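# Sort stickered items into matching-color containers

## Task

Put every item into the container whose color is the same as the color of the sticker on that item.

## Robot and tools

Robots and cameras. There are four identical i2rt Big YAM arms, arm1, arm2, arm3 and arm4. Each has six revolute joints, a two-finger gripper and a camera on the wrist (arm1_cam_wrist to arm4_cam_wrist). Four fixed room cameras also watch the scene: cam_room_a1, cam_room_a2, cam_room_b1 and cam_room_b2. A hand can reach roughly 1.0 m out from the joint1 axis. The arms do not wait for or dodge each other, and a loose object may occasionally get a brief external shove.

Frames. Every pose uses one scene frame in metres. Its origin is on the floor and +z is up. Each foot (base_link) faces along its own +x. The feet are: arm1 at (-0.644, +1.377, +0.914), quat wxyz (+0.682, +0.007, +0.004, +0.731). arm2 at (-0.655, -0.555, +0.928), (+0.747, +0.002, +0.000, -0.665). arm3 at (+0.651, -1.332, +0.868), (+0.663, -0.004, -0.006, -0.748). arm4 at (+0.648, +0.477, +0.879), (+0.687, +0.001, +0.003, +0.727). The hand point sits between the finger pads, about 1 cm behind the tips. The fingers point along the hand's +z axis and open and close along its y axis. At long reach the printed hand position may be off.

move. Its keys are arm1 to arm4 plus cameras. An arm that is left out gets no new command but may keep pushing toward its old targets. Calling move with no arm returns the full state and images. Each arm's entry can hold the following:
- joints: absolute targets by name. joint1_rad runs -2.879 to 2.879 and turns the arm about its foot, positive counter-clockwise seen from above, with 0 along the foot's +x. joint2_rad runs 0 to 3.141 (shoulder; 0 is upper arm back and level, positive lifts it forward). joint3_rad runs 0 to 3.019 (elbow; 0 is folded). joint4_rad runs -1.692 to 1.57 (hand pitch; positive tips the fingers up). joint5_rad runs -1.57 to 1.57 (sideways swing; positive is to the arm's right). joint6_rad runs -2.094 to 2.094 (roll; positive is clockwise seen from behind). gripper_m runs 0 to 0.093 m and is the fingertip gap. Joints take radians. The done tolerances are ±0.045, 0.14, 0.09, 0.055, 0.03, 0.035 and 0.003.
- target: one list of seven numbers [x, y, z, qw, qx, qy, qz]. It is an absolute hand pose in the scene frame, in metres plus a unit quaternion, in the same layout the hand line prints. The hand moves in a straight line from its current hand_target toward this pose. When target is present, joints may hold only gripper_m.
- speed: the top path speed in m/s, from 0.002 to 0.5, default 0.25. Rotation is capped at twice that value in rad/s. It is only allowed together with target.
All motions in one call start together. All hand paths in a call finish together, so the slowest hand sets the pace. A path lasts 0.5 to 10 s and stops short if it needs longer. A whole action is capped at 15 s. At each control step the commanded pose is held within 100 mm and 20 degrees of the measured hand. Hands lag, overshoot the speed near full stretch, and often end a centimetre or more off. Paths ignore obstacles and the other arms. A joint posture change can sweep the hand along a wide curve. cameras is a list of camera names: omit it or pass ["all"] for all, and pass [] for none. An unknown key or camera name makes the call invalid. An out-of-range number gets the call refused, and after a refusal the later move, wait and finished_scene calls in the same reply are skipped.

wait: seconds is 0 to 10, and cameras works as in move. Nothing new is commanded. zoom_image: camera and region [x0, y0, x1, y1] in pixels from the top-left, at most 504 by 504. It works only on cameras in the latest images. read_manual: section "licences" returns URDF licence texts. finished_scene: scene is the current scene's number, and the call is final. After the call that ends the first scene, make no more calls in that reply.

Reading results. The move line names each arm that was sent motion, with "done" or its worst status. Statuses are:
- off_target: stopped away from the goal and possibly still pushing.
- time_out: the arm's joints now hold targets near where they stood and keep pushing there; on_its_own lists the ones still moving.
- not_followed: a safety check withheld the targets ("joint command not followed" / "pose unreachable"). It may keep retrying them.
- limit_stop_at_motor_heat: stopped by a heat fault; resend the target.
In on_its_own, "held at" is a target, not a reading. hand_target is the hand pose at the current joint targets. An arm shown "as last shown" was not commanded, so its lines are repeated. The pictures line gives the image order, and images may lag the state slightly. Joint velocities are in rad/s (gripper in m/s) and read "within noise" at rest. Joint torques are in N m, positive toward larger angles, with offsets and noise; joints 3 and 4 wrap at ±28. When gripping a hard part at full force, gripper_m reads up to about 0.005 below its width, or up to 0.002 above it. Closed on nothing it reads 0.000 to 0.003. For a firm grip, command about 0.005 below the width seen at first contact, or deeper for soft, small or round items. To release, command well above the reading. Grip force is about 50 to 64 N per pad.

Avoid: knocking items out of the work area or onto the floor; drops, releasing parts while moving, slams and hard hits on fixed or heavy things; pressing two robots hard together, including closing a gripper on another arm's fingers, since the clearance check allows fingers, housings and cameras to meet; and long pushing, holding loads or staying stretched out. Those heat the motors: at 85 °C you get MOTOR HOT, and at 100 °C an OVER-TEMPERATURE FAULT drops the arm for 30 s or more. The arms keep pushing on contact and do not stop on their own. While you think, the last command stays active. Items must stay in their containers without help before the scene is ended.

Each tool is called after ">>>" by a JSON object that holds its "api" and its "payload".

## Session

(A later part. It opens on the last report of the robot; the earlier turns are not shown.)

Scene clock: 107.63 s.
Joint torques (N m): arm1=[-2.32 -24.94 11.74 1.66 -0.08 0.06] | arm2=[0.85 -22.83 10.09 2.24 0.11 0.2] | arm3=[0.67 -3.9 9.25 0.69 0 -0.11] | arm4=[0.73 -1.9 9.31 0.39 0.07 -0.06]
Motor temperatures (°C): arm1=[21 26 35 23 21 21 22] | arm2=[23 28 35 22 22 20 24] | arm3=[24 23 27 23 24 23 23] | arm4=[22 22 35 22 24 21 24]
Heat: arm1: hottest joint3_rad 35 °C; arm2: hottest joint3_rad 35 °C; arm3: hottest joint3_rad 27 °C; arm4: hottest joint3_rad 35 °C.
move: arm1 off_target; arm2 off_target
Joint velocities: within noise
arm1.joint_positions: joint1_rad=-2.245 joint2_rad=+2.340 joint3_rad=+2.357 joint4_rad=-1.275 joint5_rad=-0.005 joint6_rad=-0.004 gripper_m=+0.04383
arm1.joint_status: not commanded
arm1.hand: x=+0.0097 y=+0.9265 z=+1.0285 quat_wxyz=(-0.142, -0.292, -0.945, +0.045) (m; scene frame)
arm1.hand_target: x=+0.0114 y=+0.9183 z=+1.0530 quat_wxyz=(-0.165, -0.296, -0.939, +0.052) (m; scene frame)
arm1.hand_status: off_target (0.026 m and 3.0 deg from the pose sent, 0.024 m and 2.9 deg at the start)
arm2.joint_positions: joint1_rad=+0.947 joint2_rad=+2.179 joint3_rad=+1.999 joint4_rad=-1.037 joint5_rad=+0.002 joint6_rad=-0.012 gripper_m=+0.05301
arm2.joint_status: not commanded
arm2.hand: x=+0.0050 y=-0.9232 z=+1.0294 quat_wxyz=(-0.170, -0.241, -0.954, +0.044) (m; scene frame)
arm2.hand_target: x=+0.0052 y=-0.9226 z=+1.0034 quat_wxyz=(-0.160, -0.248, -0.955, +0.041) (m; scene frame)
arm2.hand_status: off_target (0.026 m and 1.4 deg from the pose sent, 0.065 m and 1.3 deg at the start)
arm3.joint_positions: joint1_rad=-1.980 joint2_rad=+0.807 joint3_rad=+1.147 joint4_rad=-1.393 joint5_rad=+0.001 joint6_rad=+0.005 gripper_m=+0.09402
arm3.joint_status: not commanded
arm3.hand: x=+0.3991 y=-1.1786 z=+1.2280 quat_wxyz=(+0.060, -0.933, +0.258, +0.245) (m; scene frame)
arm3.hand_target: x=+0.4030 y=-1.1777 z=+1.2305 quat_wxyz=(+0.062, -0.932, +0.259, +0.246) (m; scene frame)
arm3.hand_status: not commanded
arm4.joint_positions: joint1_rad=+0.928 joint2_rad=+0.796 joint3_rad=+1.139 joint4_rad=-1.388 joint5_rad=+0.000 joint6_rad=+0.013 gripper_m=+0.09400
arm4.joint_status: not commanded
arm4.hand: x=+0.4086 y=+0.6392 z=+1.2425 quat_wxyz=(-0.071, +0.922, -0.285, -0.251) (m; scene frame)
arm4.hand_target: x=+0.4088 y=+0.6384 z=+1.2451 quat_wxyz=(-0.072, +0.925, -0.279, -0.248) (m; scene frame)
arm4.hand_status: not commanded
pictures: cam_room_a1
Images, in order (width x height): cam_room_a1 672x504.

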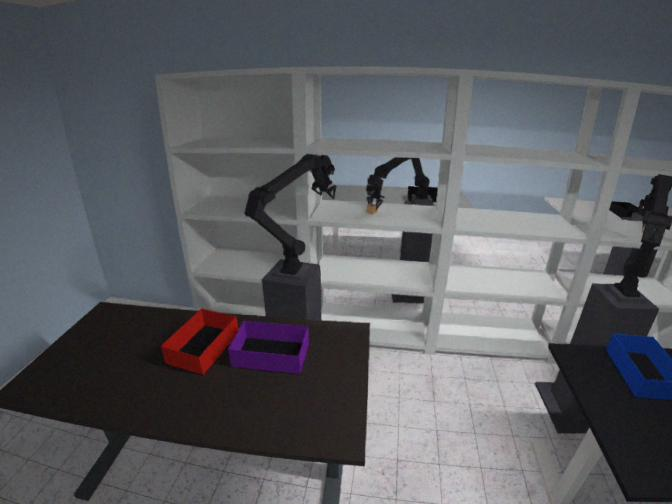

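>>> {"api": "move", "payload": {"arm1": {"target":[0.012,0.918,1.040,0.1656,0.2961,0.9392,-0.0522],"speed":0.08}, "arm2": {"target":[0.006,-0.923,0.990,0.1597,0.2478,0.9547,-0.0414],"speed":0.08}, "cameras": []}}

>>> {"api": "move", "payload": {"arm1": {"joints":{"gripper_m":0.08}}, "arm2": {"joints":{"gripper_m":0.088}}, "cameras": ["arm1_cam_wrist","arm2_cam_wrist"]}}

>>> {"api": "move", "payload": {"arm1": {"target":[0.010,0.918,1.14,0.1656,0.2961,0.9392,-0.0522],"speed":0.2}, "arm2": {"target":[0.006,-0.923,1.12,0.1597,0.2478,0.9547,-0.0414],"speed":0.2}, "cameras": ["arm1_cam_wrist","arm2_cam_wrist"]}}

Scene clock: 115.83 s.
Joint torques (N m): arm1=[-2.32 -24.82 10.91 1.43 -0.06 0.09] | arm2=[0.79 -22.24 9.02 2.39 0.11 0.2] | arm3=[0.67 -3.96 9.24 0.7 0 -0.11] | arm4=[0.62 -2.02 9.32 0.47 0.11 -0.07]
Motor temperatures (°C): arm1=[21 28 34 23 21 21 22] | arm2=[23 28 34 22 22 20 24] | arm3=[24 23 27 23 24 23 23] | arm4=[22 22 35 22 24 21 24]
Heat: arm1: hottest joint3_rad 34 °C; arm2: hottest joint3_rad 34 °C; arm3: hottest joint3_rad 27 °C; arm4: hottest joint3_rad 35 °C.
move: arm1 off_target; arm2 off_target
Joint velocities: within noise
arm1.joint_positions: joint1_rad=-2.245 joint2_rad=+2.339 joint3_rad=+2.334 joint4_rad=-1.241 joint5_rad=-0.005 joint6_rad=-0.004 gripper_m=+0.04383
arm1.joint_status: not commanded
arm1.hand: x=+0.0118 y=+0.9250 z=+1.0212 quat_wxyz=(-0.147, -0.292, -0.944, +0.047) (m; scene frame)
arm1.hand_target: x=+0.0117 y=+0.9181 z=+1.0401 quat_wxyz=(-0.165, -0.296, -0.939, +0.052) (m; scene frame)
arm1.hand_status: off_target (0.020 m and 2.3 deg from the pose sent, 0.014 m and 3.0 deg at the start)
arm2.joint_positions: joint1_rad=+0.947 joint2_rad=+2.179 joint3_rad=+1.992 joint4_rad=-1.011 joint5_rad=+0.002 joint6_rad=-0.012 gripper_m=+0.05301
arm2.joint_status: not commanded
arm2.hand: x=+0.0082 y=-0.9249 z=+1.0281 quat_wxyz=(-0.179, -0.241, -0.953, +0.046) (m; scene frame)
arm2.hand_target: x=+0.0046 y=-0.9223 z=+0.9908 quat_wxyz=(-0.160, -0.248, -0.955, +0.041) (m; scene frame)
arm2.hand_status: off_target (0.038 m and 2.4 deg from the pose sent, 0.039 m and 1.4 deg at the start)
arm3, arm4: as last shown
pictures: none
No camera images: "cameras" was empty.

Scene clock: 116.40 s.
Joint torques (N m): arm1=[-2.67 -24.53 10.84 1.48 -0.02 0.09] | arm2=[0.91 -22.42 9.83 2.17 0.1 0.19] | arm3=[0.67 -3.84 9.26 0.68 -0.01 -0.1] | arm4=[1.2 -2.37 9.32 0.57 0.05 -0.07]
Motor temperatures (°C): arm1=[21 28 34 23 21 21 22] | arm2=[23 28 34 22 22 20 24] | arm3=[24 23 27 23 24 23 23] | arm4=[22 22 35 22 24 21 24]
Heat: arm1: hottest joint3_rad 34 °C; arm2: hottest joint3_rad 34 °C; arm3: hottest joint3_rad 27 °C; arm4: hottest joint3_rad 35 °C.
move: arm1 done; arm2 done
Joint velocities: within noise
arm1.joint_positions: joint1_rad=-2.245 joint2_rad=+2.339 joint3_rad=+2.334 joint4_rad=-1.241 joint5_rad=-0.006 joint6_rad=-0.004 gripper_m=+0.07996
arm1.joint_status: all done
arm1.hand: x=+0.0118 y=+0.9250 z=+1.0212 quat_wxyz=(-0.147, -0.292, -0.944, +0.047) (m; scene frame)
arm1.hand_target: x=+0.0117 y=+0.9181 z=+1.0401 quat_wxyz=(-0.165, -0.296, -0.939, +0.052) (m; scene frame)
arm1.hand_status: not commanded
arm2.joint_positions: joint1_rad=+0.947 joint2_rad=+2.182 joint3_rad=+1.981 joint4_rad=-1.007 joint5_rad=+0.002 joint6_rad=-0.012 gripper_m=+0.08793
arm2.joint_status: all done
arm2.hand: x=+0.0062 y=-0.9238 z=+1.0213 quat_wxyz=(-0.174, -0.241, -0.954, +0.045) (m; scene frame)
arm2.hand_target: x=+0.0046 y=-0.9223 z=+0.9908 quat_wxyz=(-0.159, -0.248, -0.955, +0.041) (m; scene frame)
arm2.hand_status: not commanded
arm3, arm4: as last shown
pictures: arm1_cam_wrist, arm2_cam_wrist
Images, in order (width x height): arm1_cam_wrist 672x504, arm2_cam_wrist 672x504.

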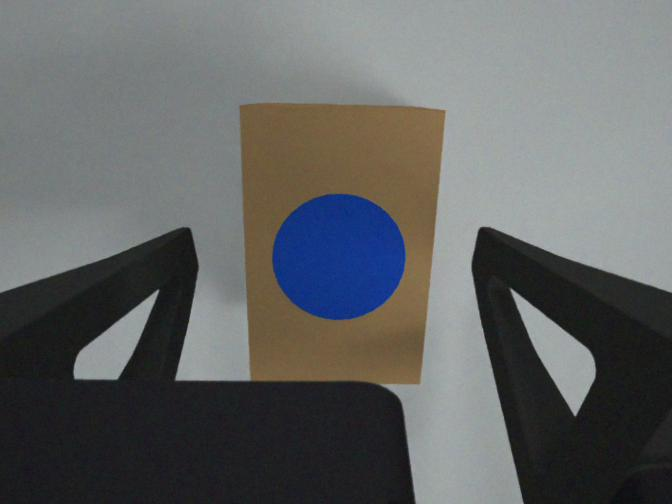

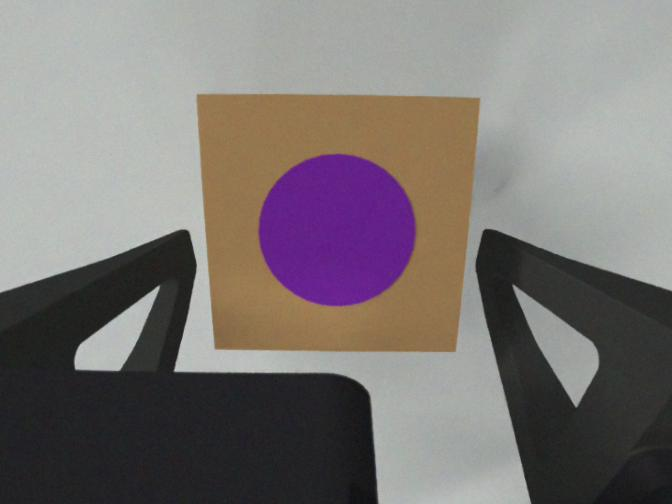

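Scene clock: 118.27 s.
Joint torques (N m): arm1=[-2.32 -21.77 16.12 0.49 -0.07 0.08] | arm2=[0.91 -25.17 15.34 0.8 0.09 0.19] | arm3=[0.62 -3.96 9.29 0.72 -0.01 -0.11] | arm4=[0.38 -2.14 9.39 0.44 0.07 -0.08]
Motor temperatures (°C): arm1=[21 28 34 23 21 21 22] | arm2=[23 28 34 22 22 20 24] | arm3=[24 23 27 23 24 23 23] | arm4=[22 22 35 22 24 21 24]
Heat: arm1: hottest joint3_rad 34 °C; arm2: hottest joint3_rad 34 °C; arm3: hottest joint3_rad 27 °C; arm4: hottest joint3_rad 35 °C.
move: arm1 off_target; arm2 off_target
Joint velocities: within noise
arm1.joint_positions: joint1_rad=-2.245 joint2_rad=+2.403 joint3_rad=+2.705 joint4_rad=-1.554 joint5_rad=-0.006 joint6_rad=-0.004 gripper_m=+0.07996
arm1.joint_status: not commanded
arm1.hand: x=+0.0094 y=+0.9276 z=+1.1156 quat_wxyz=(-0.144, -0.292, -0.944, +0.046) (m; scene frame)
arm1.hand_target: x=+0.0089 y=+0.9187 z=+1.1397 quat_wxyz=(-0.167, -0.296, -0.939, +0.053) (m; scene frame)
arm1.hand_status: off_target (0.026 m and 2.7 deg from the pose sent, 0.119 m and 2.3 deg at the start)
arm2.joint_positions: joint1_rad=+0.947 joint2_rad=+2.171 joint3_rad=+2.187 joint4_rad=-1.285 joint5_rad=+0.002 joint6_rad=-0.012 gripper_m=+0.08793
arm2.joint_status: not commanded
arm2.hand: x=-0.0024 y=-0.9194 z=+1.1019 quat_wxyz=(-0.145, -0.243, -0.958, +0.037) (m; scene frame)
arm2.hand_target: x=+0.0052 y=-0.9226 z=+1.1202 quat_wxyz=(-0.160, -0.248, -0.955, +0.041) (m; scene frame)
arm2.hand_status: off_target (0.020 m and 1.9 deg from the pose sent, 0.099 m and 1.9 deg at the start)
arm3, arm4: as last shown
pictures: arm1_cam_wrist, arm2_cam_wrist
Images, in order (width x height): arm1_cam_wrist 672x504, arm2_cam_wrist 672x504.

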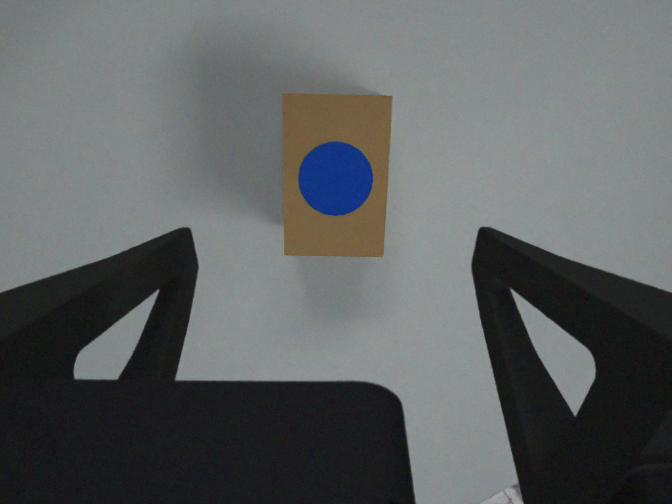

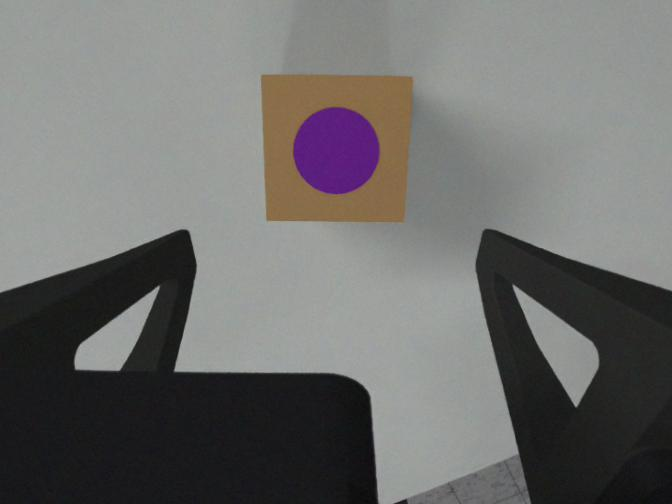

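>>> {"api": "move", "payload": {"arm1": {"target":[-0.37,1.19,1.22,0.1656,0.2961,0.9392,-0.0522],"speed":0.4}, "arm2": {"target":[-0.39,-0.70,1.24,0.1597,0.2478,0.9547,-0.0414],"speed":0.4}, "arm3": {"target":[-0.005,-0.917,1.115,0.0499,-0.9486,0.2454,0.193],"speed":0.4}, "arm4": {"target":[0.003,0.955,1.115,0.0591,-0.9358,0.2905,0.1904],"speed":0.4}, "cameras": ["arm3_cam_wrist","arm4_cam_wrist"]}}

Scene clock: 137.80 s.
Joint torques (N m): arm1=[-2.26 -2.08 11.1 0.66 0.1 0.12] | arm2=[1.61 -4.25 9.85 0.95 0.16 0.21] | arm3=[0.56 -26.52 13.67 0.4 -0.09 -0.12] | arm4=[0.5 -24.7 11.99 0.36 0.02 -0.06]
Motor temperatures (°C): arm1=[21 27 35 23 21 21 22] | arm2=[23 29 34 22 22 20 23] | arm3=[24 24 27 23 24 23 23] | arm4=[22 22 36 22 24 21 24]
Heat: arm1: hottest joint3_rad 35 °C; arm2: hottest joint3_rad 34 °C; arm3: hottest joint3_rad 27 °C; arm4: hottest joint3_rad 36 °C.
move: arm1 done; arm2 off_target; arm3 off_target; arm4 done
Joint velocities: within noise
arm1.joint_positions: joint1_rad=-2.245 joint2_rad=+0.956 joint3_rad=+1.129 joint4_rad=-1.360 joint5_rad=-0.007 joint6_rad=-0.003 gripper_m=+0.07996
arm1.joint_status: not commanded
arm1.hand: x=-0.3688 y=+1.1904 z=+1.2239 quat_wxyz=(-0.175, -0.290, -0.939, +0.055) (m; scene frame)
arm1.hand_target: x=-0.3700 y=+1.1900 z=+1.2201 quat_wxyz=(-0.166, -0.296, -0.939, +0.052) (m; scene frame)
arm1.hand_status: done (0.004 m and 1.3 deg from the pose sent, 0.473 m and 2.7 deg at the start)
arm2.joint_positions: joint1_rad=+0.955 joint2_rad=+0.908 joint3_rad=+1.127 joint4_rad=-1.421 joint5_rad=+0.006 joint6_rad=+0.002 gripper_m=+0.08793
arm2.joint_status: not commanded
arm2.hand: x=-0.3889 y=-0.7034 z=+1.2508 quat_wxyz=(-0.178, -0.244, -0.952, +0.046) (m; scene frame)
arm2.hand_target: x=-0.3902 y=-0.7000 z=+1.2402 quat_wxyz=(-0.160, -0.248, -0.955, +0.042) (m; scene frame)
arm2.hand_status: off_target (0.011 m and 2.2 deg from the pose sent, 0.466 m and 1.9 deg at the start)
arm3.joint_positions: joint1_rad=-1.998 joint2_rad=+2.207 joint3_rad=+2.383 joint4_rad=-1.383 joint5_rad=-0.009 joint6_rad=-0.048 gripper_m=+0.09402
arm3.joint_status: not commanded
arm3.hand: x=-0.0036 y=-0.9305 z=+1.0915 quat_wxyz=(+0.043, -0.953, +0.244, +0.172) (m; scene frame)
arm3.hand_target: x=-0.0039 y=-0.9178 z=+1.1150 quat_wxyz=(+0.050, -0.949, +0.245, +0.194) (m; scene frame)
arm3.hand_status: off_target (0.027 m and 2.6 deg from the pose sent, 0.494 m and 6.5 deg at the start)
arm4.joint_positions: joint1_rad=+0.884 joint2_rad=+2.345 joint3_rad=+2.645 joint4_rad=-1.475 joint5_rad=-0.007 joint6_rad=-0.020 gripper_m=+0.09400
arm4.joint_status: not commanded
arm4.hand: x=+0.0056 y=+0.9464 z=+1.1187 quat_wxyz=(-0.057, +0.935, -0.294, -0.190) (m; scene frame)
arm4.hand_target: x=+0.0035 y=+0.9547 z=+1.1150 quat_wxyz=(-0.060, +0.936, -0.290, -0.192) (m; scene frame)
arm4.hand_status: done (0.010 m and 0.5 deg from the pose sent, 0.530 m and 7.3 deg at the start)
pictures: arm3_cam_wrist, arm4_cam_wrist
Images, in order (width x height): arm3_cam_wrist 672x504, arm4_cam_wrist 672x504.

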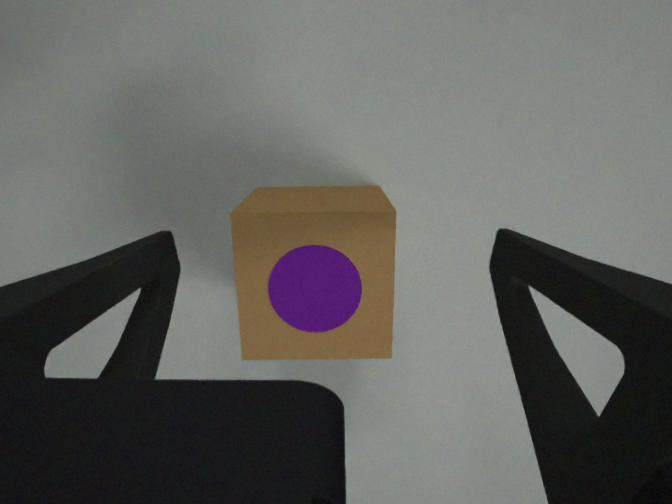

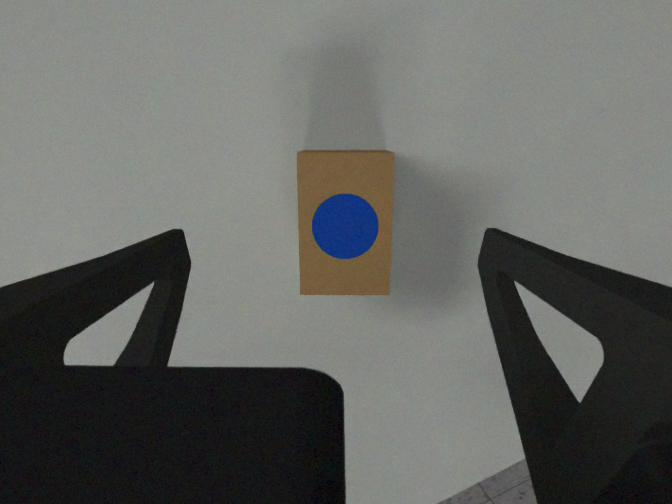

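>>> {"api": "move", "payload": {"arm3": {"target":[0.013,-0.937,1.078,0.0499,-0.9486,0.2454,0.193],"speed":0.2}, "arm4": {"target":[0.0095,0.950,1.027,0.0591,-0.9358,0.2905,0.1904],"speed":0.2}, "cameras": ["arm3_cam_wrist","arm4_cam_wrist"]}}

Scene clock: 149.87 s.
Joint torques (N m): arm1=[-2.02 -2.14 11.15 0.7 0.1 0.06] | arm2=[1.55 -4.25 9.88 0.96 0.15 0.22] | arm3=[1.14 -27.58 8.77 1.25 0.05 -0.03] | arm4=[1.26 -27.81 8.96 1.11 -0.04 -0.07]
Motor temperatures (°C): arm1=[21 26 34 23 21 21 22] | arm2=[23 28 33 22 22 20 23] | arm3=[24 25 29 23 24 23 23] | arm4=[22 23 35 22 24 21 24]
Heat: arm1: hottest joint3_rad 34 °C; arm2: hottest joint3_rad 33 °C; arm3: hottest joint3_rad 29 °C; arm4: hottest joint3_rad 35 °C.
move: arm3 off_target; arm4 done
Joint velocities: within noise
arm1, arm2: as last shown
arm3.joint_positions: joint1_rad=-1.998 joint2_rad=+2.110 joint3_rad=+2.141 joint4_rad=-1.223 joint5_rad=-0.009 joint6_rad=-0.048 gripper_m=+0.09402
arm3.joint_status: not commanded
arm3.hand: x=+0.0116 y=-0.9401 z=+1.0636 quat_wxyz=(+0.045, -0.952, +0.243, +0.179) (m; scene frame)
arm3.hand_target: x=+0.0131 y=-0.9371 z=+1.0780 quat_wxyz=(+0.050, -0.949, +0.245, +0.193) (m; scene frame)
arm3.hand_status: off_target (0.015 m and 1.7 deg from the pose sent, 0.022 m and 2.6 deg at the start)
arm4.joint_positions: joint1_rad=+0.882 joint2_rad=+2.270 joint3_rad=+2.255 joint4_rad=-1.178 joint5_rad=-0.006 joint6_rad=-0.024 gripper_m=+0.09396
arm4.joint_status: not commanded
arm4.hand: x=+0.0103 y=+0.9450 z=+1.0210 quat_wxyz=(-0.056, +0.937, -0.294, -0.181) (m; scene frame)
arm4.hand_target: x=+0.0096 y=+0.9500 z=+1.0271 quat_wxyz=(-0.059, +0.936, -0.291, -0.190) (m; scene frame)
arm4.hand_status: done (0.008 m and 1.3 deg from the pose sent, 0.092 m and 0.5 deg at the start)
pictures: arm3_cam_wrist, arm4_cam_wrist
Images, in order (width x height): arm3_cam_wrist 672x504, arm4_cam_wrist 672x504.

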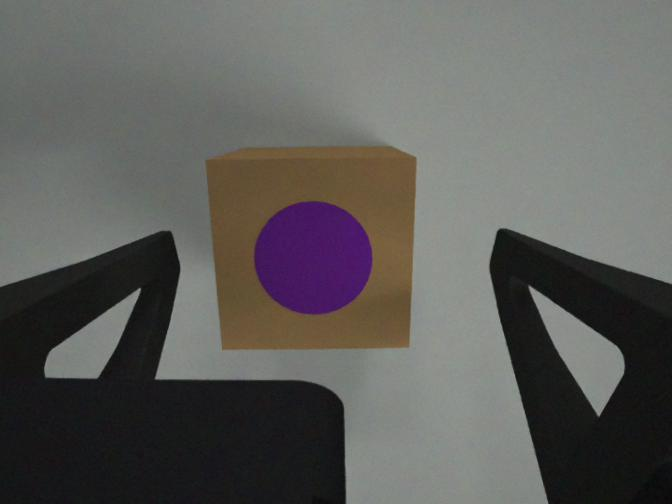

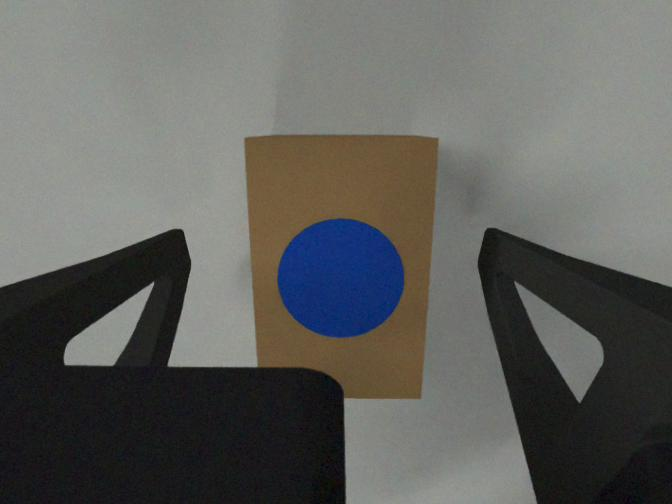

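>>> {"api": "move", "payload": {"arm3": {"target":[0.0135,-0.944,1.055,0.0499,-0.9486,0.2454,0.193],"speed":0.15}, "arm4": {"joints":{"gripper_m":0.032}}, "cameras": ["arm3_cam_wrist"]}}

>>> {"api": "move", "payload": {"arm3": {"joints":{"gripper_m":0.042}}, "arm4": {"target":[0.008,0.952,1.13,0.0591,-0.9358,0.2905,0.1904],"speed":0.25}, "cameras": ["arm3_cam_wrist","arm4_cam_wrist"]}}

Scene clock: 158.60 s.
Joint torques (N m): arm1=[-2.08 -2.08 11.22 0.69 0.11 0.11] | arm2=[1.55 -4.25 9.87 0.95 0.14 0.21] | arm3=[1.79 -27.11 8.84 1.28 0.11 0.02] | arm4=[0.62 -27.46 8.88 1.17 -0.03 -0.06]
Motor temperatures (°C): arm1=[21 26 34 23 21 21 21] | arm2=[23 27 33 22 22 20 23] | arm3=[24 25 29 23 24 23 23] | arm4=[22 24 35 22 24 21 24]
Heat: arm1: hottest joint3_rad 34 °C; arm2: hottest joint3_rad 33 °C; arm3: hottest joint3_rad 29 °C; arm4: hottest joint3_rad 35 °C.
move: arm3 off_target; arm4 off_target
Joint velocities: within noise
arm1, arm2: as last shown
arm3.joint_positions: joint1_rad=-1.998 joint2_rad=+2.094 joint3_rad=+2.056 joint4_rad=-1.153 joint5_rad=-0.007 joint6_rad=-0.046 gripper_m=+0.09402
arm3.joint_status: not commanded
arm3.hand: x=+0.0156 y=-0.9426 z=+1.0408 quat_wxyz=(+0.045, -0.952, +0.244, +0.179) (m; scene frame)
arm3.hand_target: x=+0.0135 y=-0.9441 z=+1.0549 quat_wxyz=(+0.050, -0.949, +0.245, +0.193) (m; scene frame)
arm3.hand_status: off_target (0.014 m and 1.7 deg from the pose sent, 0.010 m and 1.7 deg at the start)
arm4.joint_positions: joint1_rad=+0.882 joint2_rad=+2.270 joint3_rad=+2.255 joint4_rad=-1.178 joint5_rad=-0.006 joint6_rad=-0.024 gripper_m=+0.04429
arm4.joint_status: gripper_m off_target (ended at +0.04432, target +0.03200)
arm4.hand: x=+0.0102 y=+0.9449 z=+1.0210 quat_wxyz=(-0.055, +0.937, -0.294, -0.181) (m; scene frame)
arm4.hand_target: x=+0.0096 y=+0.9500 z=+1.0271 quat_wxyz=(-0.059, +0.936, -0.290, -0.190) (m; scene frame)
arm4.hand_status: not commanded
pictures: arm3_cam_wrist
Images, in order (width x height): arm3_cam_wrist 672x504.

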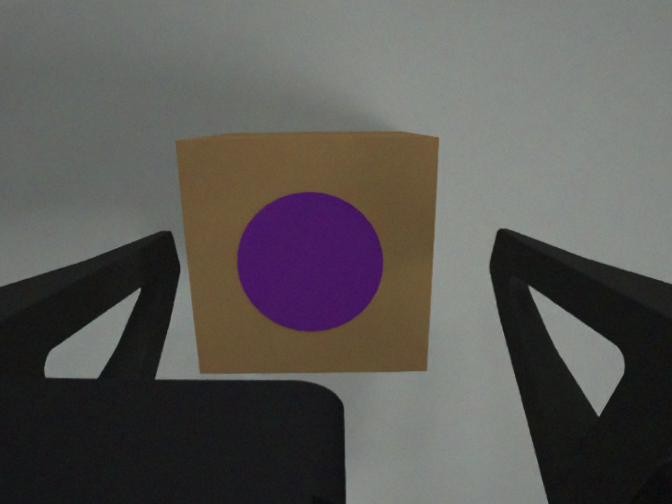

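Scene clock: 160.47 s.
Joint torques (N m): arm1=[-1.85 -2.49 11.17 0.58 0.08 0.13] | arm2=[1.49 -4.31 9.85 0.98 0.14 0.21] | arm3=[1.79 -27.22 8.85 1.28 0.07 0.02] | arm4=[0.15 -26.52 12.51 0.24 -0.01 -0.05]
Motor temperatures (°C): arm1=[21 26 34 23 21 21 21] | arm2=[23 27 33 22 22 20 23] | arm3=[24 25 29 23 24 23 23] | arm4=[22 24 35 22 24 21 25]
Heat: arm1: hottest joint3_rad 34 °C; arm2: hottest joint3_rad 33 °C; arm3: hottest joint3_rad 29 °C; arm4: hottest joint3_rad 35 °C.
move: arm3 off_target; arm4 off_target
Joint velocities: within noise
arm1, arm2: as last shown
arm3.joint_positions: joint1_rad=-1.998 joint2_rad=+2.094 joint3_rad=+2.056 joint4_rad=-1.153 joint5_rad=-0.006 joint6_rad=-0.046 gripper_m=+0.05309
arm3.joint_status: gripper_m off_target (ended at +0.05312, target +0.04200)
arm3.hand: x=+0.0157 y=-0.9424 z=+1.0408 quat_wxyz=(+0.046, -0.952, +0.244, +0.179) (m; scene frame)
arm3.hand_target: x=+0.0136 y=-0.9441 z=+1.0548 quat_wxyz=(+0.050, -0.949, +0.245, +0.193) (m; scene frame)
arm3.hand_status: not commanded
arm4.joint_positions: joint1_rad=+0.882 joint2_rad=+2.359 joint3_rad=+2.667 joint4_rad=-1.512 joint5_rad=-0.006 joint6_rad=-0.024 gripper_m=+0.04429
arm4.joint_status: not commanded
arm4.hand: x=+0.0104 y=+0.9454 z=+1.1143 quat_wxyz=(-0.054, +0.938, -0.294, -0.176) (m; scene frame)
arm4.hand_target: x=+0.0087 y=+0.9515 z=+1.1299 quat_wxyz=(-0.060, +0.936, -0.290, -0.192) (m; scene frame)
arm4.hand_status: off_target (0.017 m and 1.9 deg from the pose sent, 0.109 m and 1.3 deg at the start)
pictures: arm3_cam_wrist, arm4_cam_wrist
Images, in order (width x height): arm3_cam_wrist 672x504, arm4_cam_wrist 672x504.

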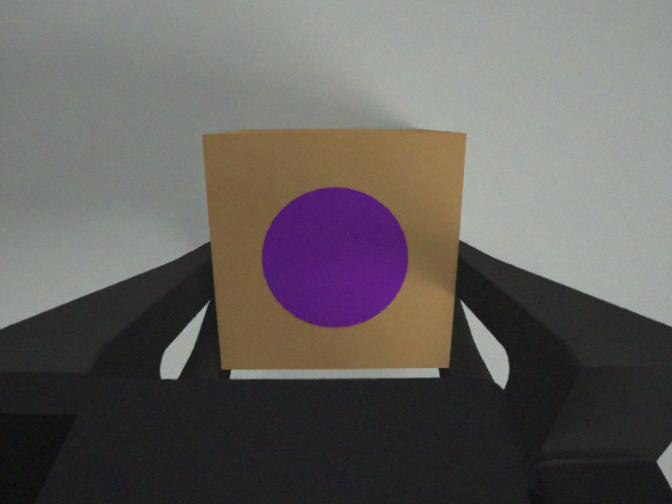

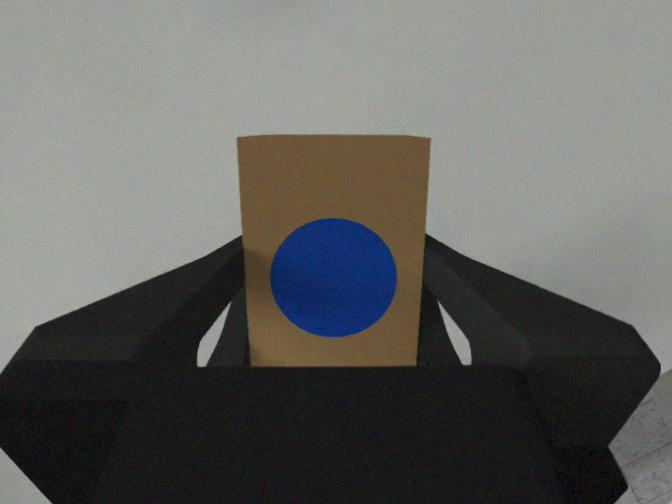

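>>> {"api": "move", "payload": {"arm3": {"target":[0.013,-0.940,1.14,0.0499,-0.9486,0.2454,0.193],"speed":0.25}, "arm4": {"target":[0.37,0.67,1.23,0.0642,-0.9324,0.2895,0.2067],"speed":0.4}, "cameras": ["arm3_cam_wrist"]}}

>>> {"api": "move", "payload": {"arm3": {"target":[0.40,-1.18,1.23,0.0499,-0.9486,0.2454,0.193],"speed":0.4}, "arm4": {"joints":{"joint1_rad":-2.01,"joint5_rad":0,"joint6_rad":0}}, "cameras": ["arm3_cam_wrist"]}}

>>> {"api": "move", "payload": {"arm3": {"joints":{"joint1_rad":1.81,"joint5_rad":0,"joint6_rad":0}}, "arm4": {"target":[1.135,0.282,0.96,0.1901,0.0856,0.9779,-0.0166],"speed":0.4}, "cameras": ["arm3_cam_wrist","arm4_cam_wrist"]}}

>>> {"api": "move", "payload": {"arm3": {"target":[1.187,-1.269,0.96,0.182,-0.0429,0.9823,0.0079],"speed":0.4}, "cameras": ["arm3_cam_wrist","arm4_cam_wrist"]}}

Scene clock: 174.63 s.
Joint torques (N m): arm1=[-1.26 -2.02 11 0.61 0.08 0.12] | arm2=[1.55 -4.19 9.88 0.95 0.16 0.21] | arm3=[1.49 -24.12 13.82 0.46 0.02 -0.01] | arm4=[1.32 -4.84 8.84 0.43 0.2 0.2]
Motor temperatures (°C): arm1=[21 26 33 23 21 21 21] | arm2=[23 27 32 22 22 20 23] | arm3=[24 26 29 23 24 23 24] | arm4=[22 26 36 22 24 21 25]
Heat: arm1: hottest joint3_rad 33 °C; arm2: hottest joint3_rad 32 °C; arm3: hottest joint3_rad 29 °C; arm4: hottest joint3_rad 36 °C.
move: arm3 off_target; arm4 done
Joint velocities: within noise
arm1, arm2: as last shown
arm3.joint_positions: joint1_rad=-1.998 joint2_rad=+2.095 joint3_rad=+2.276 joint4_rad=-1.379 joint5_rad=-0.006 joint6_rad=-0.046 gripper_m=+0.05309
arm3.joint_status: not commanded
arm3.hand: x=+0.0218 y=-0.9450 z=+1.1239 quat_wxyz=(+0.045, -0.952, +0.245, +0.176) (m; scene frame)
arm3.hand_target: x=+0.0138 y=-0.9405 z=+1.1401 quat_wxyz=(+0.050, -0.949, +0.245, +0.194) (m; scene frame)
arm3.hand_status: off_target (0.019 m and 2.0 deg from the pose sent, 0.099 m and 1.7 deg at the start)
arm4.joint_positions: joint1_rad=+0.912 joint2_rad=+0.964 joint3_rad=+1.217 joint4_rad=-1.376 joint5_rad=+0.004 joint6_rad=-0.010 gripper_m=+0.04429
arm4.joint_status: not commanded
arm4.hand: x=+0.3709 y=+0.6715 z=+1.2322 quat_wxyz=(-0.067, +0.932, -0.285, -0.213) (m; scene frame)
arm4.hand_target: x=+0.3700 y=+0.6700 z=+1.2300 quat_wxyz=(-0.064, +0.932, -0.290, -0.207) (m; scene frame)
arm4.hand_status: done (0.003 m and 0.9 deg from the pose sent, 0.468 m and 3.8 deg at the start)
pictures: arm3_cam_wrist
Images, in order (width x height): arm3_cam_wrist 672x504.

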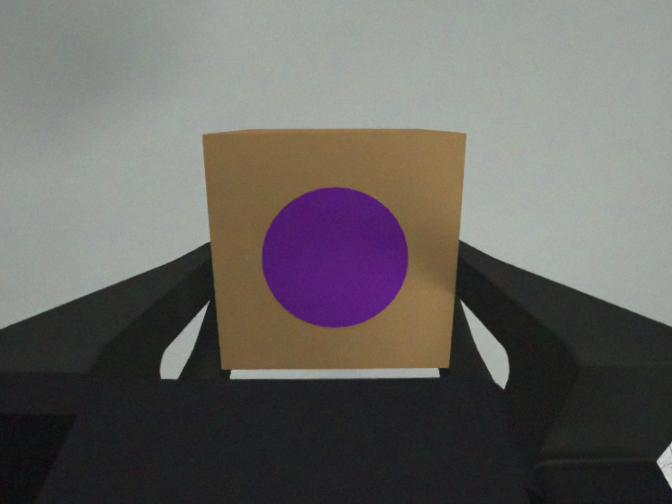

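Scene clock: 176.93 s.
Joint torques (N m): arm1=[-1.55 -2.37 11.08 0.68 0.06 0.12] | arm2=[1.55 -4.25 9.89 0.99 0.15 0.22] | arm3=[2.43 -4.13 8.77 0.69 0.1 0.02] | arm4=[0.97 -6.12 8.85 0.4 0.04 0.13]
Motor temperatures (°C): arm1=[21 26 33 23 21 21 21] | arm2=[23 26 32 22 22 20 23] | arm3=[24 26 29 23 24 23 24] | arm4=[22 26 36 22 24 21 25]
Heat: arm1: hottest joint3_rad 33 °C; arm2: hottest joint3_rad 32 °C; arm3: hottest joint3_rad 29 °C; arm4: hottest joint3_rad 36 °C.
move: arm3 done; arm4 done
Joint velocities: within noise
arm1, arm2: as last shown
arm3.joint_positions: joint1_rad=-1.991 joint2_rad=+0.878 joint3_rad=+1.217 joint4_rad=-1.500 joint5_rad=+0.000 joint6_rad=-0.031 gripper_m=+0.05309
arm3.joint_status: not commanded
arm3.hand: x=+0.4012 y=-1.1761 z=+1.2303 quat_wxyz=(+0.051, -0.948, +0.248, +0.194) (m; scene frame)
arm3.hand_target: x=+0.4001 y=-1.1799 z=+1.2300 quat_wxyz=(+0.050, -0.949, +0.245, +0.193) (m; scene frame)
arm3.hand_status: done (0.004 m and 0.4 deg from the pose sent, 0.458 m and 2.1 deg at the start)
arm4.joint_positions: joint1_rad=-2.010 joint2_rad=+0.977 joint3_rad=+1.217 joint4_rad=-1.376 joint5_rad=+0.001 joint6_rad=-0.010 gripper_m=+0.04430
arm4.joint_status: all done
arm4.hand: x=+0.9661 y=+0.3502 z=+1.2266 quat_wxyz=(-0.210, -0.181, -0.960, +0.045) (m; scene frame)
arm4.hand_target: x=+0.9636 y=+0.3516 z=+1.2284 quat_wxyz=(-0.210, -0.185, -0.959, +0.043) (m; scene frame)
arm4.hand_status: not commanded
pictures: arm3_cam_wrist
Images, in order (width x height): arm3_cam_wrist 672x504.

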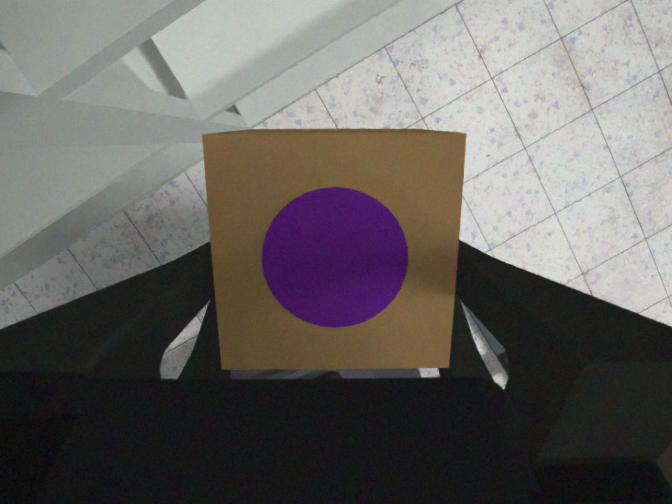

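Scene clock: 179.53 s.
Joint torques (N m): arm1=[-2.02 -0.91 11.11 0.69 0.08 0.11] | arm2=[1.55 -4.13 9.88 0.96 0.14 0.22] | arm3=[1.9 -5.13 8.79 0.69 0.13 0.01] | arm4=[0.38 -16.09 10.44 0.96 -0.15 -0.09]
Motor temperatures (°C): arm1=[21 25 33 23 21 21 21] | arm2=[23 26 32 22 22 20 23] | arm3=[24 26 29 23 24 23 24] | arm4=[22 26 37 22 24 21 25]
Heat: arm1: hottest joint3_rad 33 °C; arm2: hottest joint3_rad 32 °C; arm3: hottest joint3_rad 29 °C; arm4: hottest joint3_rad 37 °C.
move: arm3 done; arm4 off_target
Joint velocities: within noise
arm1, arm2: as last shown
arm3.joint_positions: joint1_rad=+1.801 joint2_rad=+0.888 joint3_rad=+1.217 joint4_rad=-1.500 joint5_rad=-0.002 joint6_rad=-0.006 gripper_m=+0.05312
arm3.joint_status: all done
arm3.hand: x=+0.9426 y=-1.2947 z=+1.2297 quat_wxyz=(-0.199, +0.058, -0.978, -0.005) (m; scene frame)
arm3.hand_target: x=+0.9388 y=-1.2927 z=+1.2322 quat_wxyz=(-0.203, +0.059, -0.977, -0.005) (m; scene frame)
arm3.hand_status: not commanded
arm4.joint_positions: joint1_rad=-2.032 joint2_rad=+1.619 joint3_rad=+1.027 joint4_rad=-0.677 joint5_rad=-0.088 joint6_rad=-0.205 gripper_m=+0.04430
arm4.joint_status: not commanded
arm4.hand: x=+1.1121 y=+0.2950 z=+0.9336 quat_wxyz=(-0.154, -0.092, -0.984, +0.005) (m; scene frame)
arm4.hand_target: x=+1.1335 y=+0.2825 z=+0.9609 quat_wxyz=(-0.190, -0.086, -0.978, +0.017) (m; scene frame)
arm4.hand_status: off_target (0.037 m and 4.4 deg from the pose sent, 0.323 m and 11.8 deg at the start)
pictures: arm3_cam_wrist, arm4_cam_wrist
Images, in order (width x height): arm3_cam_wrist 672x504, arm4_cam_wrist 672x504.

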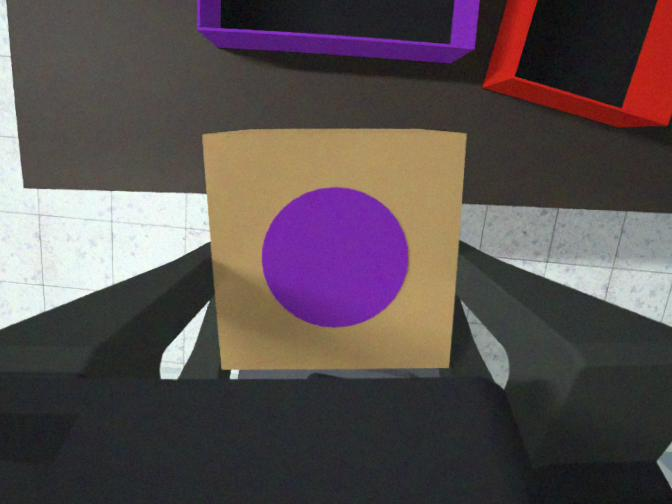

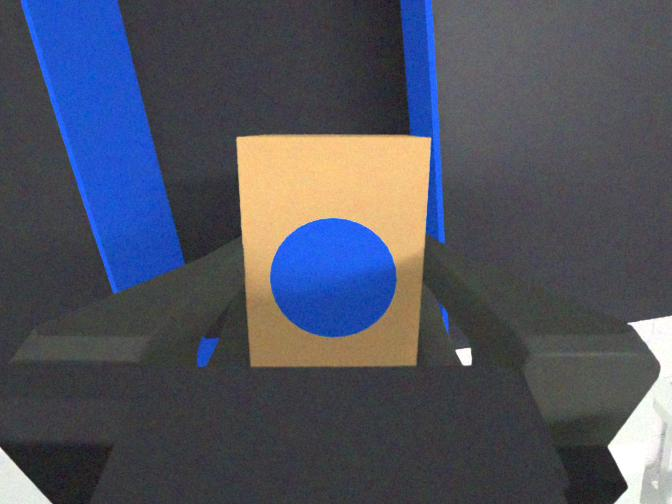

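Scene clock: 181.37 s.
Joint torques (N m): arm1=[-1.85 -2.49 11.06 0.7 0.04 0.12] | arm2=[1.55 -4.19 9.85 0.96 0.15 0.21] | arm3=[1.38 -17.2 11.67 1.1 -0.03 0.03] | arm4=[0.21 -16.44 10.5 1.03 -0.11 -0.08]
Motor temperatures (°C): arm1=[21 25 33 23 21 21 21] | arm2=[23 26 32 22 22 20 23] | arm3=[24 26 29 23 24 23 24] | arm4=[22 26 37 22 24 21 25]
Heat: arm1: hottest joint3_rad 33 °C; arm2: hottest joint3_rad 32 °C; arm3: hottest joint3_rad 29 °C; arm4: hottest joint3_rad 37 °C.
move: arm3 off_target
Joint velocities: arm1=[within noise] | arm2=[within noise] | arm3=[within noise] | arm4=[-0.005 -0.005 -0.012 -0.007 -0.007 -0.154 -0.001]
arm1, arm2, arm4: as last shown
arm3.joint_positions: joint1_rad=+1.801 joint2_rad=+1.645 joint3_rad=+1.093 joint4_rad=-0.727 joint5_rad=-0.002 joint6_rad=+0.021 gripper_m=+0.05312
arm3.joint_status: not commanded
arm3.hand: x=+1.1619 y=-1.2748 z=+0.9326 quat_wxyz=(-0.145, +0.045, -0.988, -0.004) (m; scene frame)
arm3.hand_target: x=+1.1853 y=-1.2692 z=+0.9607 quat_wxyz=(-0.182, +0.043, -0.982, -0.008) (m; scene frame)
arm3.hand_status: off_target (0.038 m and 4.3 deg from the pose sent, 0.365 m and 2.6 deg at the start)
pictures: arm3_cam_wrist, arm4_cam_wrist
Images, in order (width x height): arm3_cam_wrist 672x504, arm4_cam_wrist 672x504.

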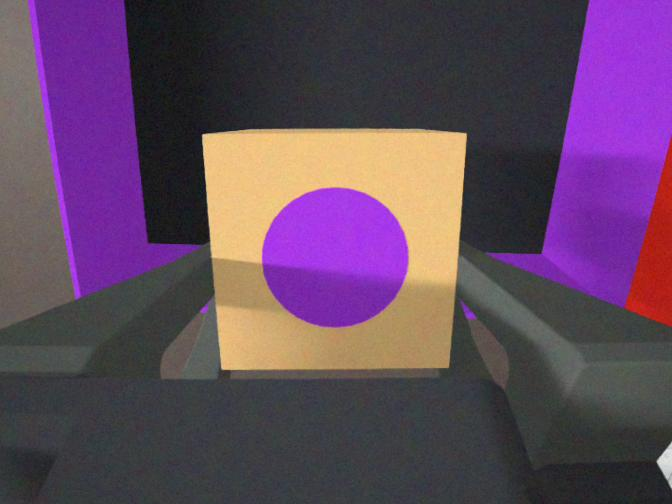

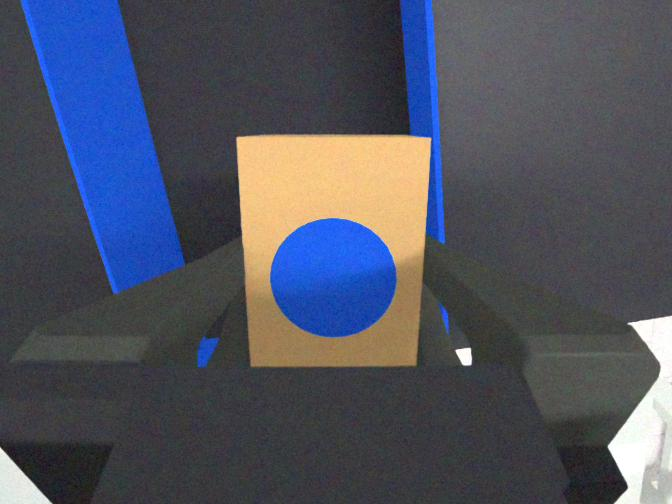

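>>> {"api": "move", "payload": {"arm4": {"target":[1.135,0.330,0.83,0.1901,0.0856,0.9779,-0.0166],"speed":0.25}, "arm3": {"target":[1.175,-1.276,0.85,0.182,-0.0429,0.9823,0.0079],"speed":0.25}, "cameras": ["arm3_cam_wrist","arm4_cam_wrist"]}}

>>> {"api": "move", "payload": {"arm4": {"target":[1.135,0.330,0.765,0.1901,0.0856,0.9779,-0.0166],"speed":0.15}, "arm3": {"target":[1.175,-1.276,0.788,0.182,-0.0429,0.9823,0.0079],"speed":0.15}, "cameras": ["arm3_cam_wrist","arm4_cam_wrist"]}}

Scene clock: 218.37 s.
Joint torques (N m): arm1=[-2.26 -1.85 11.07 0.69 0.09 0.11] | arm2=[1.55 -4.19 9.85 0.98 0.15 0.21] | arm3=[0.79 -17.38 6.69 1.25 -0.07 -0.06] | arm4=[0.62 -16.09 6.23 1.28 0.19 0.18]
Motor temperatures (°C): arm1=[21 25 33 23 21 21 21] | arm2=[23 25 32 22 22 20 23] | arm3=[24 27 30 23 24 23 24] | arm4=[22 24 38 22 24 21 26]
Heat: arm1: hottest joint3_rad 33 °C; arm2: hottest joint3_rad 32 °C; arm3: hottest joint3_rad 30 °C; arm4: hottest joint3_rad 38 °C.
move: arm3 off_target; arm4 off_target
Joint velocities: within noise
arm1.joint_positions: joint1_rad=-2.245 joint2_rad=+0.956 joint3_rad=+1.129 joint4_rad=-1.360 joint5_rad=-0.007 joint6_rad=-0.003 gripper_m=+0.07996
arm1.joint_status: not commanded
arm1.hand: x=-0.3688 y=+1.1904 z=+1.2239 quat_wxyz=(-0.175, -0.290, -0.939, +0.055) (m; scene frame)
arm1.hand_target: x=-0.3700 y=+1.1900 z=+1.2201 quat_wxyz=(-0.166, -0.296, -0.939, +0.052) (m; scene frame)
arm1.hand_status: not commanded
arm2.joint_positions: joint1_rad=+0.955 joint2_rad=+0.908 joint3_rad=+1.127 joint4_rad=-1.421 joint5_rad=+0.006 joint6_rad=+0.002 gripper_m=+0.08793
arm2.joint_status: not commanded
arm2.hand: x=-0.3889 y=-0.7034 z=+1.2508 quat_wxyz=(-0.178, -0.244, -0.952, +0.046) (m; scene frame)
arm2.hand_target: x=-0.3902 y=-0.7000 z=+1.2402 quat_wxyz=(-0.160, -0.248, -0.955, +0.042) (m; scene frame)
arm2.hand_status: not commanded
arm3.joint_positions: joint1_rad=+1.801 joint2_rad=+1.798 joint3_rad=+0.992 joint4_rad=-0.427 joint5_rad=-0.004 joint6_rad=+0.022 gripper_m=+0.05312
arm3.joint_status: not commanded
arm3.hand: x=+1.1680 y=-1.2750 z=+0.8421 quat_wxyz=(-0.168, +0.045, -0.985, -0.006) (m; scene frame)
arm3.hand_target: x=+1.1749 y=-1.2760 z=+0.8501 quat_wxyz=(-0.182, +0.043, -0.982, -0.008) (m; scene frame)
arm3.hand_status: off_target (0.011 m and 1.6 deg from the pose sent, 0.084 m and 4.3 deg at the start)
arm4.joint_positions: joint1_rad=-1.938 joint2_rad=+1.817 joint3_rad=+0.903 joint4_rad=-0.303 joint5_rad=-0.060 joint6_rad=-0.140 gripper_m=+0.04430
arm4.joint_status: not commanded
arm4.hand: x=+1.1254 y=+0.3343 z=+0.8234 quat_wxyz=(-0.175, -0.078, -0.981, +0.012) (m; scene frame)
arm4.hand_target: x=+1.1349 y=+0.3301 z=+0.8302 quat_wxyz=(-0.190, -0.085, -0.978, +0.016) (m; scene frame)
arm4.hand_status: off_target (0.012 m and 2.0 deg from the pose sent, 0.112 m and 4.5 deg at the start)
pictures: arm3_cam_wrist, arm4_cam_wrist
Images, in order (width x height): arm3_cam_wrist 672x504, arm4_cam_wrist 672x504.

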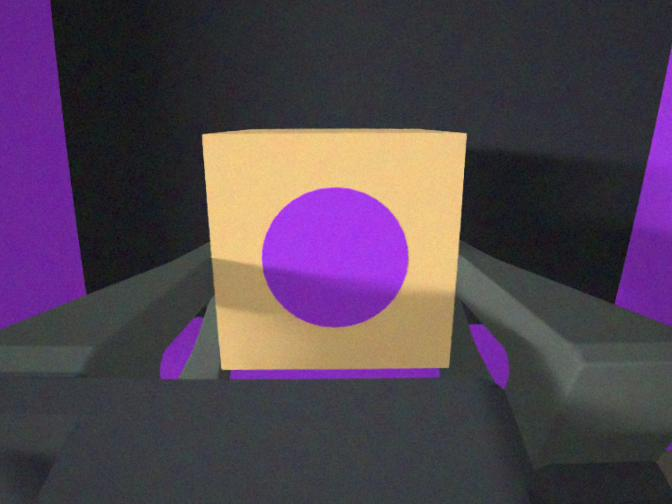

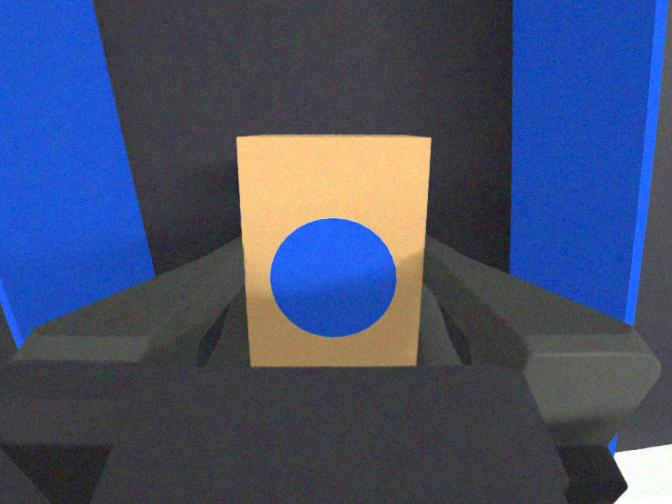

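Scene clock: 219.47 s.
Joint torques (N m): arm1=[-2.14 -2.37 11.07 0.65 0.07 0.11] | arm2=[1.49 -4.25 9.84 1.01 0.15 0.21] | arm3=[0.91 -17.67 5.63 1.29 -0.04 -0.03] | arm4=[0.62 -16.32 4.79 1.21 0.16 0.18]
Motor temperatures (°C): arm1=[21 25 33 23 21 21 21] | arm2=[23 25 32 22 22 20 23] | arm3=[24 27 30 23 24 23 24] | arm4=[22 25 38 22 24 21 26]
Heat: arm1: hottest joint3_rad 33 °C; arm2: hottest joint3_rad 32 °C; arm3: hottest joint3_rad 30 °C; arm4: hottest joint3_rad 38 °C.
move: arm3 done; arm4 done
Joint velocities: within noise
arm1, arm2: as last shown
arm3.joint_positions: joint1_rad=+1.801 joint2_rad=+1.928 joint3_rad=+0.971 joint4_rad=-0.269 joint5_rad=-0.004 joint6_rad=+0.022 gripper_m=+0.05312
arm3.joint_status: not commanded
arm3.hand: x=+1.1693 y=-1.2757 z=+0.7830 quat_wxyz=(-0.171, +0.045, -0.984, -0.006) (m; scene frame)
arm3.hand_target: x=+1.1750 y=-1.2760 z=+0.7881 quat_wxyz=(-0.182, +0.043, -0.982, -0.008) (m; scene frame)
arm3.hand_status: done (0.008 m and 1.3 deg from the pose sent, 0.055 m and 1.6 deg at the start)
arm4.joint_positions: joint1_rad=-1.938 joint2_rad=+1.968 joint3_rad=+0.899 joint4_rad=-0.134 joint5_rad=-0.059 joint6_rad=-0.139 gripper_m=+0.04430
arm4.joint_status: not commanded
arm4.hand: x=+1.1300 y=+0.3324 z=+0.7647 quat_wxyz=(-0.182, -0.078, -0.980, +0.014) (m; scene frame)
arm4.hand_target: x=+1.1349 y=+0.3301 z=+0.7650 quat_wxyz=(-0.190, -0.085, -0.978, +0.017) (m; scene frame)
arm4.hand_status: done (0.006 m and 1.2 deg from the pose sent, 0.059 m and 2.0 deg at the start)
pictures: arm3_cam_wrist, arm4_cam_wrist
Images, in order (width x height): arm3_cam_wrist 672x504, arm4_cam_wrist 672x504.

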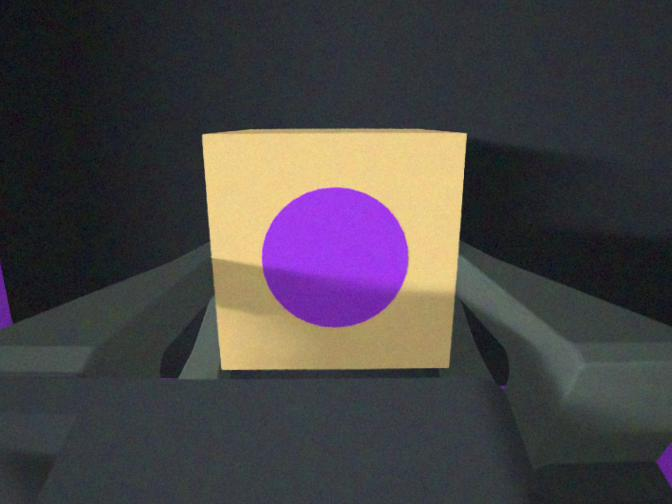

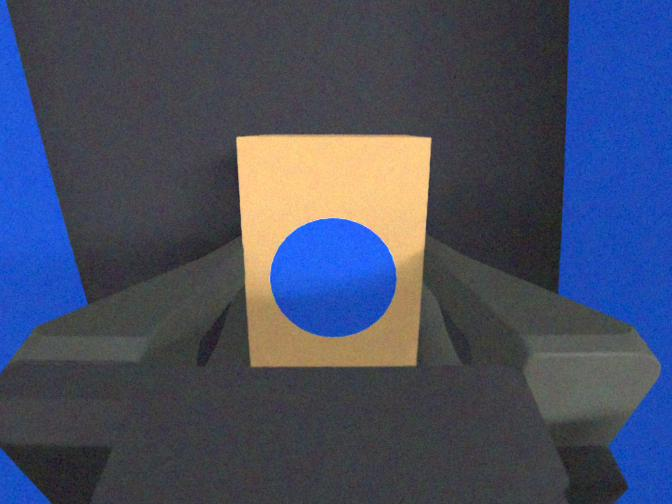

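>>> {"api": "move", "payload": {"arm4": {"target":[1.135,0.330,0.745,0.1901,0.0856,0.9779,-0.0166],"speed":0.06}, "arm3": {"target":[1.175,-1.276,0.772,0.182,-0.0429,0.9823,0.0079],"speed":0.06}, "cameras": ["arm3_cam_wrist","arm4_cam_wrist"]}}

Scene clock: 223.43 s.
Joint torques (N m): arm1=[-2.08 -1.73 11.07 0.59 0.06 0.12] | arm2=[1.49 -4.31 9.85 0.96 0.16 0.21] | arm3=[0.97 -16.56 5.37 1.37 -0.01 -0.04] | arm4=[0.62 -15.15 4.75 1.22 0.15 0.18]
Motor temperatures (°C): arm1=[21 25 33 23 21 21 21] | arm2=[23 25 32 22 22 20 23] | arm3=[24 27 30 23 24 23 24] | arm4=[22 25 37 22 24 21 26]
Heat: arm1: hottest joint3_rad 33 °C; arm2: hottest joint3_rad 32 °C; arm3: hottest joint3_rad 30 °C; arm4: hottest joint3_rad 37 °C.
move: arm3 done; arm4 done
Joint velocities: within noise
arm1, arm2: as last shown
arm3.joint_positions: joint1_rad=+1.801 joint2_rad=+1.951 joint3_rad=+0.971 joint4_rad=-0.231 joint5_rad=-0.004 joint6_rad=+0.022 gripper_m=+0.05312
arm3.joint_status: not commanded
arm3.hand: x=+1.1733 y=-1.2754 z=+0.7750 quat_wxyz=(-0.179, +0.045, -0.983, -0.007) (m; scene frame)
arm3.hand_target: x=+1.1750 y=-1.2760 z=+0.7720 quat_wxyz=(-0.182, +0.043, -0.982, -0.008) (m; scene frame)
arm3.hand_status: done (0.003 m and 0.4 deg from the pose sent, 0.012 m and 1.3 deg at the start)
arm4.joint_positions: joint1_rad=-1.938 joint2_rad=+2.008 joint3_rad=+0.899 joint4_rad=-0.085 joint5_rad=-0.059 joint6_rad=-0.138 gripper_m=+0.04430
arm4.joint_status: not commanded
arm4.hand: x=+1.1310 y=+0.3320 z=+0.7496 quat_wxyz=(-0.187, -0.078, -0.979, +0.015) (m; scene frame)
arm4.hand_target: x=+1.1349 y=+0.3301 z=+0.7451 quat_wxyz=(-0.190, -0.086, -0.978, +0.017) (m; scene frame)
arm4.hand_status: done (0.006 m and 0.9 deg from the pose sent, 0.021 m and 1.2 deg at the start)
pictures: arm3_cam_wrist, arm4_cam_wrist
Images, in order (width x height): arm3_cam_wrist 672x504, arm4_cam_wrist 672x504.

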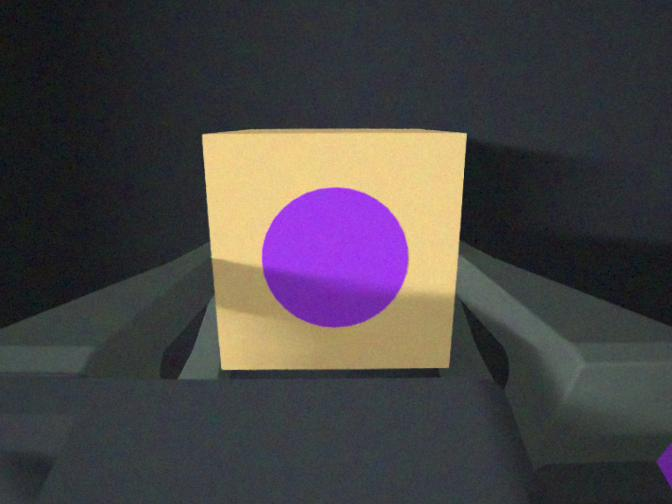

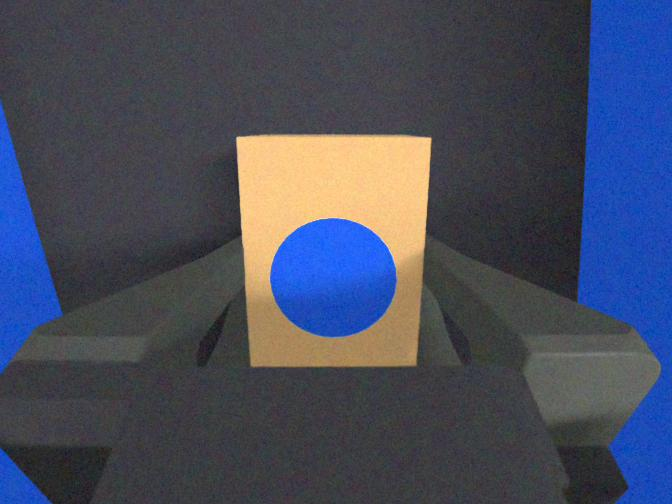

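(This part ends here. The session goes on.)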